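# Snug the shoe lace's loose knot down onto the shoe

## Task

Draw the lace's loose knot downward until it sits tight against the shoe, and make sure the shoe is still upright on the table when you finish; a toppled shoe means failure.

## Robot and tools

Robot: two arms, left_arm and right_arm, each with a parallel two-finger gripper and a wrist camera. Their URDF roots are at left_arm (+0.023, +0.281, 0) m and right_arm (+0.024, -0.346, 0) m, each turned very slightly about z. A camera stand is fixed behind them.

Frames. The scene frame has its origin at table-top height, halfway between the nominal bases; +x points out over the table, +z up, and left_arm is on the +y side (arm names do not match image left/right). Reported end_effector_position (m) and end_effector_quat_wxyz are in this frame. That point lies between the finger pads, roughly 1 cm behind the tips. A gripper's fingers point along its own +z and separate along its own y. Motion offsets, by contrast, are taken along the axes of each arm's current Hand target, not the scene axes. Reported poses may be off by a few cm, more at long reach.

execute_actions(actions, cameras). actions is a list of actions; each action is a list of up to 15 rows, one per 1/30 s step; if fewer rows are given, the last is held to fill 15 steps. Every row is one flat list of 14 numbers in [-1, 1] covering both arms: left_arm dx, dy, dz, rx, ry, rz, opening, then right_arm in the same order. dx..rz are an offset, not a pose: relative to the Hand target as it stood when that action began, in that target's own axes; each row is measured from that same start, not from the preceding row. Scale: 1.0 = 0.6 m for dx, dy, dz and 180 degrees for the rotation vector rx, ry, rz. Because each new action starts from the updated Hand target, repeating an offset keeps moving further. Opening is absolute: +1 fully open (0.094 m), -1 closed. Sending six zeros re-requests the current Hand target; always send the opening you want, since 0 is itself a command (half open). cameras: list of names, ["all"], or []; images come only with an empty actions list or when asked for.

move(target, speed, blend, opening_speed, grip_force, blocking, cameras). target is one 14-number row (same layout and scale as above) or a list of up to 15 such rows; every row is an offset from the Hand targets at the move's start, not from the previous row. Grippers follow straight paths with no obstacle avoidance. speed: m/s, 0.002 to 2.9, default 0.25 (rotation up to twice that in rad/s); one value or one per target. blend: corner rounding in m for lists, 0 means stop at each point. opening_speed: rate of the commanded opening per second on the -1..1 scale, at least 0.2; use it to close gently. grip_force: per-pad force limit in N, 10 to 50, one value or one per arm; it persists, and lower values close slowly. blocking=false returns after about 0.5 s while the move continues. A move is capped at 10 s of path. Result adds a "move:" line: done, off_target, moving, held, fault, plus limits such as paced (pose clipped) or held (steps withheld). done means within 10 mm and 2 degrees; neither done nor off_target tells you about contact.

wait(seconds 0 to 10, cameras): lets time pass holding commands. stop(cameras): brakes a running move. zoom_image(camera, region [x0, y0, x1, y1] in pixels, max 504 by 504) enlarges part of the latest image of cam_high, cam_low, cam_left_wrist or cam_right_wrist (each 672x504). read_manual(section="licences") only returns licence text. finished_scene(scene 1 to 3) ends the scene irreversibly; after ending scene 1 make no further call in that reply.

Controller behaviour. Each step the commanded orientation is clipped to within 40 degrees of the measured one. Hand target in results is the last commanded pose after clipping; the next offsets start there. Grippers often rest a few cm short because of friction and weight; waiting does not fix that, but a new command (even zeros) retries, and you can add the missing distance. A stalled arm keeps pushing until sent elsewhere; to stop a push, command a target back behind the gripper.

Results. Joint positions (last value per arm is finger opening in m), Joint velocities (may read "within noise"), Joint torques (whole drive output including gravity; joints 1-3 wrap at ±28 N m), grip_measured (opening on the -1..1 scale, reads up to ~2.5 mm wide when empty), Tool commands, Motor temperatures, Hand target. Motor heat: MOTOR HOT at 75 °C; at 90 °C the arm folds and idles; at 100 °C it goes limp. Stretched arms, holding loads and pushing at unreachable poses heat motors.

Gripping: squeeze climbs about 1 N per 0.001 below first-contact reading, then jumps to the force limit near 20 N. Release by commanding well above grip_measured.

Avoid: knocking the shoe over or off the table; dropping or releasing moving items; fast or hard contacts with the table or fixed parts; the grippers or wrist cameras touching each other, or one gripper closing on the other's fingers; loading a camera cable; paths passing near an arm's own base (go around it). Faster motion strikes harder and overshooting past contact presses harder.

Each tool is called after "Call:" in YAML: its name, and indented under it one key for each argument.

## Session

Call:
execute_actions:
  actions: []

Scene clock: 0.00 s.
left_arm: end_effector_position=(+0.4221, +0.3376, +0.1076) grip_measured=+1.000 end_effector_quat_wxyz=(+0.590, -0.082, +0.802, +0.029) | right_arm: end_effector_position=(+0.4252, -0.3525, +0.1042) grip_measured=+1.000 end_effector_quat_wxyz=(+0.585, +0.008, +0.811, +0.018)
Joint positions: left_arm=[0.09 1.531 0.379 0.845 -0.02 -0.058 0.094] | right_arm=[-0.02 1.525 0.377 0.826 -0.066 0.019 0.094]
Joint velocities: within noise
Joint torques (N m): no reading
Motor temperatures (°C): left_arm=[30 32 39 35 29 28 29] | right_arm=[29 36 36 31 27 28 29]
Heat: left arm: 39 °C; right arm: 36 °C.
Hand target: left_arm +0.4259, +0.3372, +0.1183; +0.604, -0.077, +0.793, +0.029 | right_arm +0.4276, -0.3515, +0.1110; +0.593, +0.003, +0.805, +0.019
Tool commands: left_gripper/opening=+1.0 right_gripper/opening=+1.0
camera_calibration:
cam_left_wrist: T_world_to_cam=[[0.167921, -0.985489, 0.0247866, 0.262792], [-0.648209, -0.129324, -0.7504, 0.437364], [0.742716, 0.109941, -0.660519, -0.192617], [0, 0, 0, 1]] pos_world=[0.382434, 0.336717, 0.194457]
cam_right_wrist: T_world_to_cam=[[0.0211033, -0.998901, -0.0418575, -0.355641], [-0.690528, 0.0157135, -0.723135, 0.4119], [0.722998, 0.0441643, -0.689437, -0.132597], [0, 0, 0, 1]] pos_world=[0.387801, -0.355866, 0.191556]

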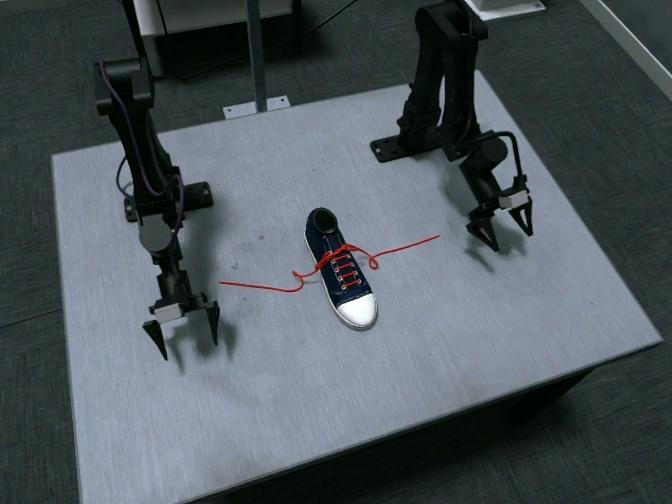

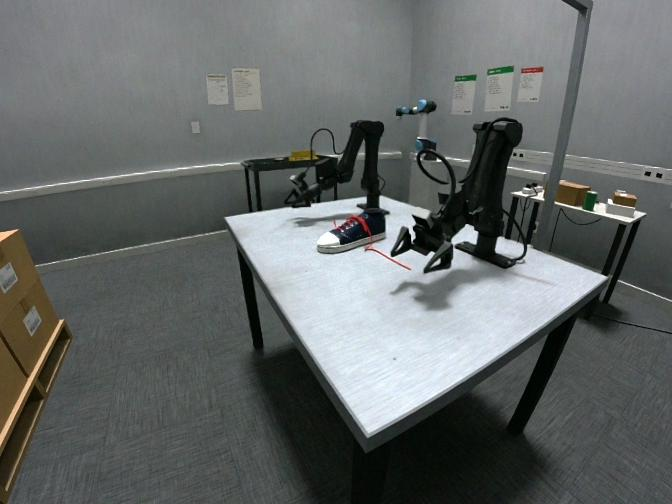

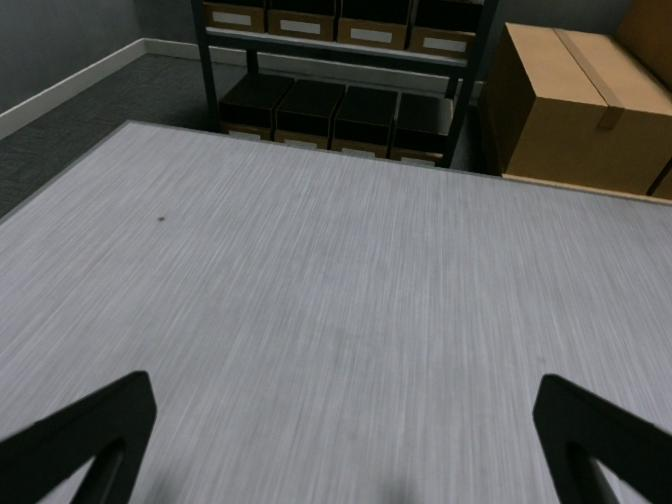

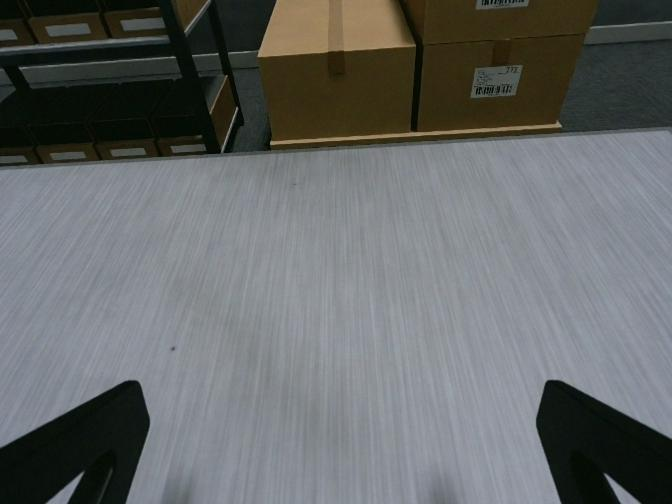

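Call:
move:
  target: [0.117,-0.187,-0.181,-0.298,0.328,-0.371,0.1,0.097,0.1955,-0.199,0.323,0.303,0.424,0.1]
  speed: 0.5
  cameras: ["cam_left_wrist","cam_right_wrist"]

Scene clock: 13.73 s.
left_arm: end_effector_position=(+0.3149, +0.2049, +0.0794) grip_measured=+0.102 end_effector_quat_wxyz=(+0.002, +0.698, -0.716, -0.003) | right_arm: end_effector_position=(+0.2906, -0.2352, +0.0905) grip_measured=+0.101 end_effector_quat_wxyz=(-0.001, +0.698, +0.716, +0.003)
Joint positions: left_arm=[-0.298 1.709 1.269 -1.138 0.001 -1.804 0.052] | right_arm=[0.417 1.64 1.237 -1.162 -0.004 1.933 0.052]
Joint torques (N m): left_arm=[0.59 -6.24 10.04 0.48 0.05 -0.14] | right_arm=[-0.36 -4.52 9.29 0.02 -0.07 0.14]
Heat: left arm: 41 °C; right arm: 38 °C.
Hand target: left_arm +0.3219, +0.2053, +0.0853; +0.000, +0.707, -0.707, +0.000 | right_arm +0.2944, -0.2357, +0.0950; +0.000, +0.708, +0.706, +0.000
Off the commanded pose: left_arm 0.009 m, 1 deg | right_arm 0.006 m, 2 deg.
move: done
camera_calibration:
cam_left_wrist: T_world_to_cam=[[0.998729, -0.0473001, -0.0173943, -0.299759], [-0.0362872, -0.914434, 0.403106, 0.20615], [-0.0349729, -0.401962, -0.914988, 0.252993], [0, 0, 0, 1]] pos_world=[0.315707, 0.276026, 0.143171]
cam_right_wrist: T_world_to_cam=[[-0.999496, -0.027003, -0.0167171, 0.286656], [-0.0315711, 0.901952, 0.430681, 0.219753], [0.00344835, 0.430991, -0.90235, 0.269412], [0, 0, 0, 1]] pos_world=[0.29252, -0.30658, 0.153253]
Images, in order (width x height): cam_left_wrist 672x504, cam_right_wrist 672x504.

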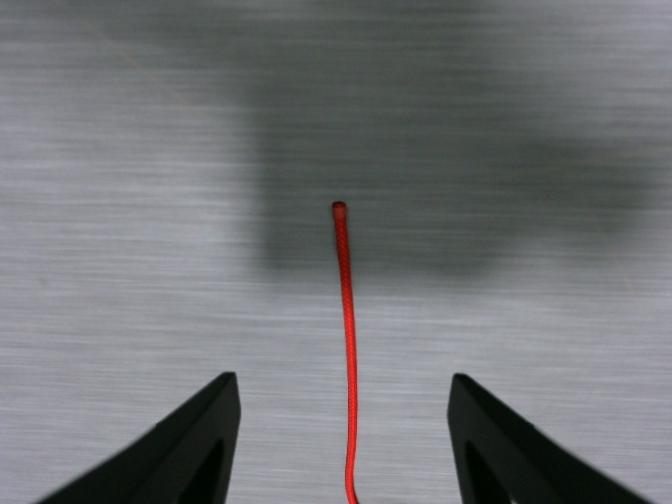

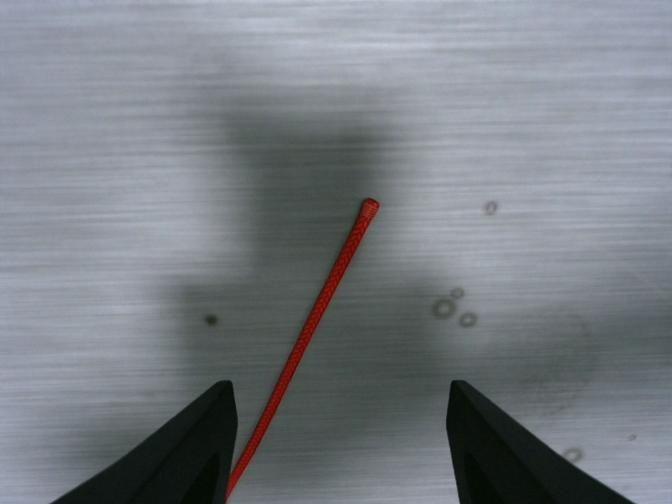

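Call:
move:
  target:
    - [0,0,0.09,0,0,0,0,0,0,0.06,0,0,0,0]
    - [0,0,0.134,0,0,0,0,0,0,0.1,0,0,0,0]
    - [0,0,0.134,0,0,0,-1,0,0,0.1,0,0,0,-1]
    - [0,0,0.11,0,0,0,-1,0,0,0.08,0,0,0,-1]
  speed: [0.2,0.06,0.06,0.06]
  opening_speed: 0.9
  cameras: ["cam_left_wrist","cam_right_wrist"]

Scene clock: 24.30 s.
left_arm: end_effector_position=(+0.3242, +0.2024, +0.0157) grip_measured=-0.964 end_effector_quat_wxyz=(-0.003, +0.699, -0.715, +0.006) | right_arm: end_effector_position=(+0.2946, -0.2336, +0.0420) grip_measured=-0.943 end_effector_quat_wxyz=(+0.000, +0.698, +0.716, +0.004)
Joint positions: left_arm=[-0.298 1.803 1.115 -0.87 0.001 -1.805 0.002] | right_arm=[0.417 1.703 1.107 -0.969 -0.004 1.935 0.003]
Joint torques (N m): left_arm=[0.58 -8.21 6.83 0.42 0.03 -0.12] | right_arm=[-0.4 -6.2 7.65 -0.01 -0.07 0.17]
Heat: left arm: 41 °C; right arm: 38 °C.
Hand target: left_arm +0.3219, +0.2053, +0.0194; +0.000, +0.707, -0.707, +0.000 | right_arm +0.2944, -0.2357, +0.0469; +0.000, +0.708, +0.706, +0.000
Off the commanded pose: left_arm 0.005 m, 2 deg | right_arm 0.005 m, 2 deg.
move: done; target 3's new opening was sent with left_arm's hand 0.012 m and 2 deg from that target
camera_calibration:
cam_left_wrist: T_world_to_cam=[[0.998948, -0.0457874, 0.00260698, -0.310953], [-0.0428813, -0.912367, 0.407122, 0.231564], [-0.0162625, -0.406805, -0.91337, 0.188999], [0, 0, 0, 1]] pos_world=[0.323629, 0.273919, 0.0791622]
cam_right_wrist: T_world_to_cam=[[-0.99952, -0.0254607, -0.0176714, 0.290365], [-0.0305928, 0.901804, 0.431062, 0.238946], [0.00496102, 0.431395, -0.902149, 0.2246], [0, 0, 0, 1]] pos_world=[0.296421, -0.304981, 0.104753]
Images, in order (width x height): cam_left_wrist 672x504, cam_right_wrist 672x504.

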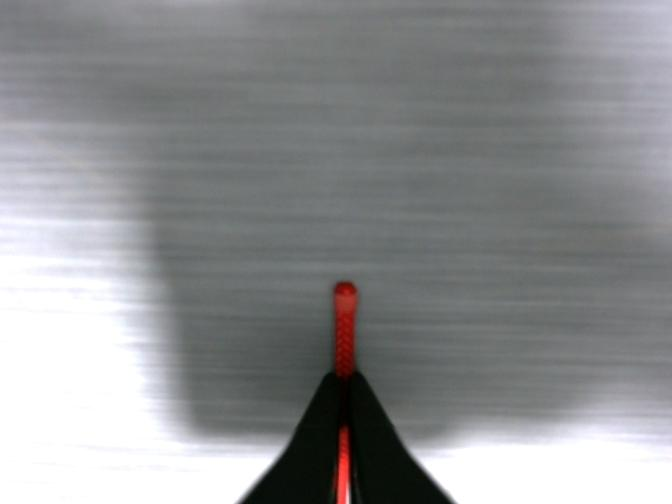

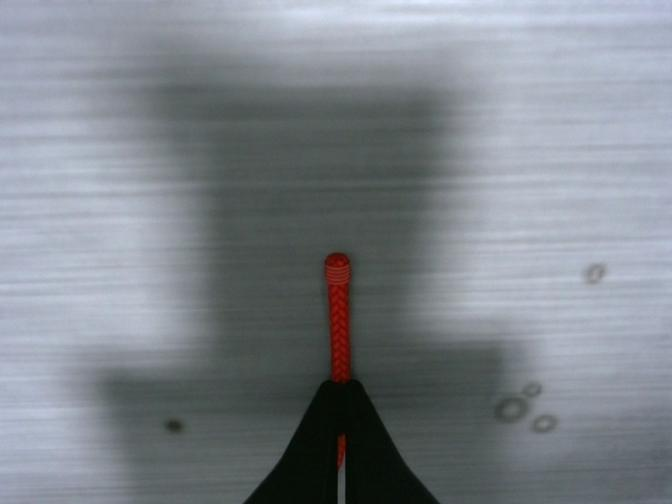

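Call:
move:
  target: [-0.3,0.0,-0.045,0,0,0,-1,-0.3,0.05,-0.03,0,0,0,-1]
  speed: 0.1
  cameras: ["cam_high"]

Call:
zoom_image:
  camera: "cam_high"
  region: [280, 190, 400, 330]

Scene clock: 31.00 s.
left_arm: end_effector_position=(+0.3146, +0.3805, +0.0400) grip_measured=-0.965 end_effector_quat_wxyz=(+0.009, +0.707, -0.707, +0.001) | right_arm: end_effector_position=(+0.3196, -0.4132, +0.0608) grip_measured=-0.944 end_effector_quat_wxyz=(-0.002, +0.711, +0.703, +0.004)
Joint positions: left_arm=[0.291 1.781 1.192 -0.997 0.009 -1.241 0.002] | right_arm=[-0.205 1.723 1.209 -1.057 -0.01 1.349 0.003]
Joint torques (N m): left_arm=[0.09 -7.19 9.52 0.52 -0.02 0.08] | right_arm=[0.06 -5.09 9.44 0.06 -0.01 -0.03]
Heat: left arm: 42 °C; right arm: 38 °C.
Hand target: left_arm +0.3218, +0.3853, +0.0464; +0.000, +0.707, -0.707, +0.000 | right_arm +0.3240, -0.4158, +0.0647; +0.000, +0.708, +0.706, +0.000
Off the commanded pose: left_arm 0.011 m, 1 deg | right_arm 0.006 m, 1 deg.
move: off_target (left_arm)
Images, in order (width x height): cam_high 672x504.

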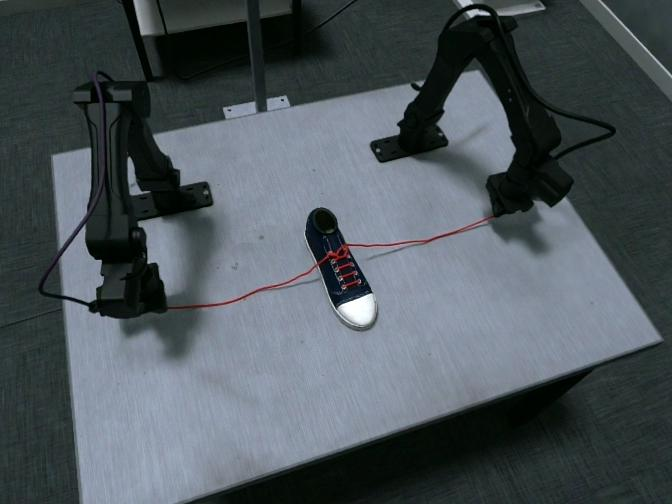

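Scaled by 3.600 from the camera's 672x504 image, which has a finer 960x720 frame.

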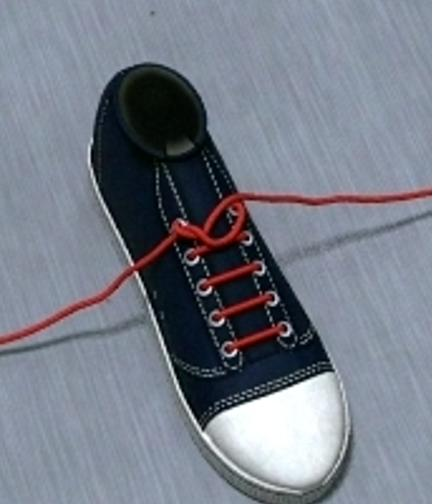

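Call:
move:
  target: [-0.075,0.0,0.01,0,0,0,-1,-0.07,0.0,0.005,0,0,0,-1]
  speed: 0.06
  cameras: ["cam_high"]

Call:
zoom_image:
  camera: "cam_high"
  region: [280, 190, 400, 330]

Scene clock: 35.30 s.
left_arm: end_effector_position=(+0.3141, +0.4217, +0.0353) grip_measured=-0.965 end_effector_quat_wxyz=(+0.011, +0.706, -0.708, +0.001) | right_arm: end_effector_position=(+0.3193, -0.4525, +0.0579) grip_measured=-0.944 end_effector_quat_wxyz=(-0.004, +0.710, +0.704, +0.004)
Joint positions: left_arm=[0.412 1.845 1.253 -0.999 0.009 -1.115 0.002] | right_arm=[-0.328 1.77 1.253 -1.058 -0.011 1.223 0.003]
Joint torques (N m): left_arm=[0.65 -7.25 9.81 0.58 -0.07 0.14] | right_arm=[-0.39 -5.49 9.35 0.09 0.01 -0.06]
Heat: left arm: 43 °C; right arm: 38 °C.
Hand target: left_arm +0.3219, +0.4302, +0.0403; +0.000, +0.707, -0.707, +0.000 | right_arm +0.3240, -0.4577, +0.0618; +0.000, +0.708, +0.706, +0.000
Off the commanded pose: left_arm 0.013 m, 1 deg | right_arm 0.008 m, 1 deg.
move: off_target (left_arm)
Images, in order (width x height): cam_high 672x504.

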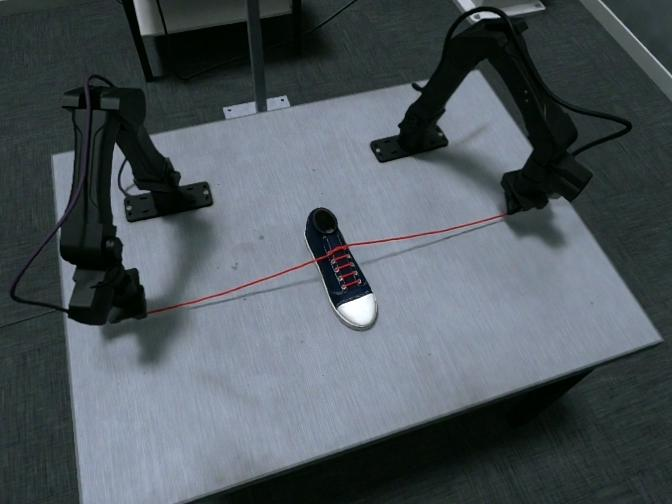

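Scaled by 3.600 from the camera's 672x504 image, which has a finer 960x720 frame.

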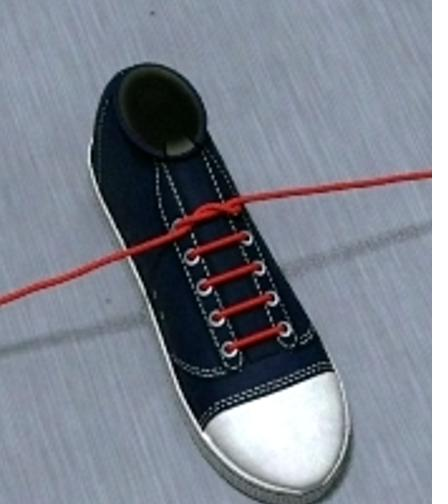

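Final snug, then look.

Call:
move:
  target: [-0.032,0.0,0.01,0,0,0,-1,-0.032,0.0,0.005,0,0,0,-1]
  speed: 0.05
  cameras: ["cam_high"]

Call:
zoom_image:
  camera: "cam_high"
  region: [280, 190, 400, 330]

Scene clock: 39.70 s.
left_arm: end_effector_position=(+0.3120, +0.4248, +0.0294) grip_measured=-0.965 end_effector_quat_wxyz=(+0.033, +0.704, -0.710, +0.016) | right_arm: end_effector_position=(+0.3181, -0.4607, +0.0550) grip_measured=-0.944 end_effector_quat_wxyz=(-0.019, +0.707, +0.707, +0.015)
Joint positions: left_arm=[0.447 1.882 1.275 -1.017 0.05 -1.074 0.002] | right_arm=[-0.371 1.798 1.274 -1.072 -0.042 1.171 0.003]
Joint torques (N m): left_arm=[2.19 -7.5 10.19 0.8 -0.39 0.09] | right_arm=[-1.37 -5.59 9.54 0.22 0.32 -0.11]
Heat: left arm: 43 °C; right arm: 39 °C.
Hand target: left_arm +0.3218, +0.4495, +0.0343; +0.000, +0.707, -0.707, +0.000 | right_arm +0.3240, -0.4769, +0.0588; +0.000, +0.708, +0.706, +0.000
Off the commanded pose: left_arm 0.027 m, 4 deg | right_arm 0.018 m, 3 deg.
move: off_target (left_arm, right_arm)
Images, in order (width x height): cam_high 672x504.

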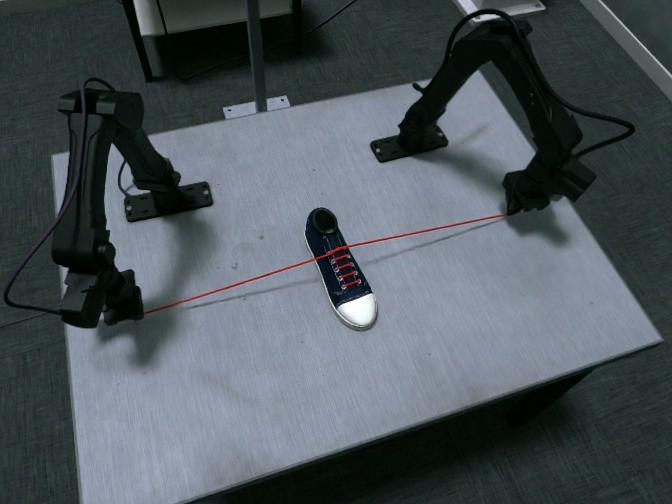

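Scaled by 3.600 from the camera's 672x504 image, which has a finer 960x720 frame.

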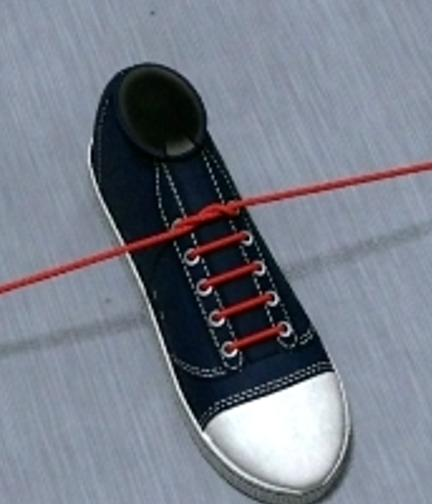

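Taut. Slacken, lower, release.

Call:
move:
  target:
    - [0.085,0,0.015,0,0,0,-1,0.075,0,0.02,0,0,0,-1]
    - [0.085,0,0.015,0,0,0,-0.4,0.075,0,0.02,0,0,0,-0.4]
    - [0.085,0,-0.12,0,0,0,-0.4,0.075,0,-0.12,0,0,0,-0.4]
  speed: 0.12
  cameras: ["cam_high"]

Call:
zoom_image:
  camera: "cam_high"
  region: [280, 190, 400, 330]

Scene clock: 47.13 s.
left_arm: end_effector_position=(+0.3165, +0.3907, +0.0884) grip_measured=-0.402 end_effector_quat_wxyz=(+0.030, +0.701, -0.712, +0.003) | right_arm: end_effector_position=(+0.3219, -0.4269, +0.1164) grip_measured=-0.401 end_effector_quat_wxyz=(-0.020, +0.700, +0.714, +0.001)
Joint positions: left_arm=[0.332 1.79 1.399 -1.233 0.03 -1.183 0.028] | right_arm=[-0.253 1.743 1.456 -1.319 -0.02 1.269 0.028]
Joint torques (N m): left_arm=[-0.08 -10.76 9.7 0.45 -0.21 -0.12] | right_arm=[-0.35 -8.43 9.26 -0.03 0.09 0.16]
Heat: left arm: 43 °C; right arm: 39 °C.
Hand target: left_arm +0.3219, +0.3985, +0.1064; +0.000, +0.707, -0.707, +0.000 | right_arm +0.3240, -0.4320, +0.1308; +0.000, +0.708, +0.706, +0.000
Off the commanded pose: left_arm 0.020 m, 4 deg | right_arm 0.015 m, 3 deg.
move: off_target (left_arm, right_arm); target 2's new opening was sent with left_arm's hand 0.010 m and 3 deg from that target
Images, in order (width x height): cam_high 672x504.

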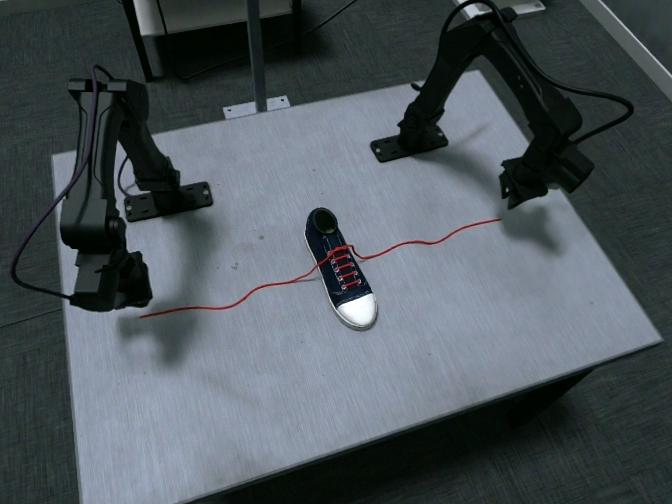

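Scaled by 3.600 from the camera's 672x504 image, which has a finer 960x720 frame.

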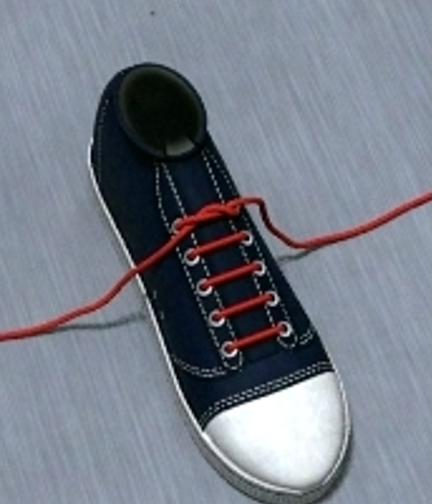

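Call:
finished_scene:
  scene: 3

The scene is finished: the task was done.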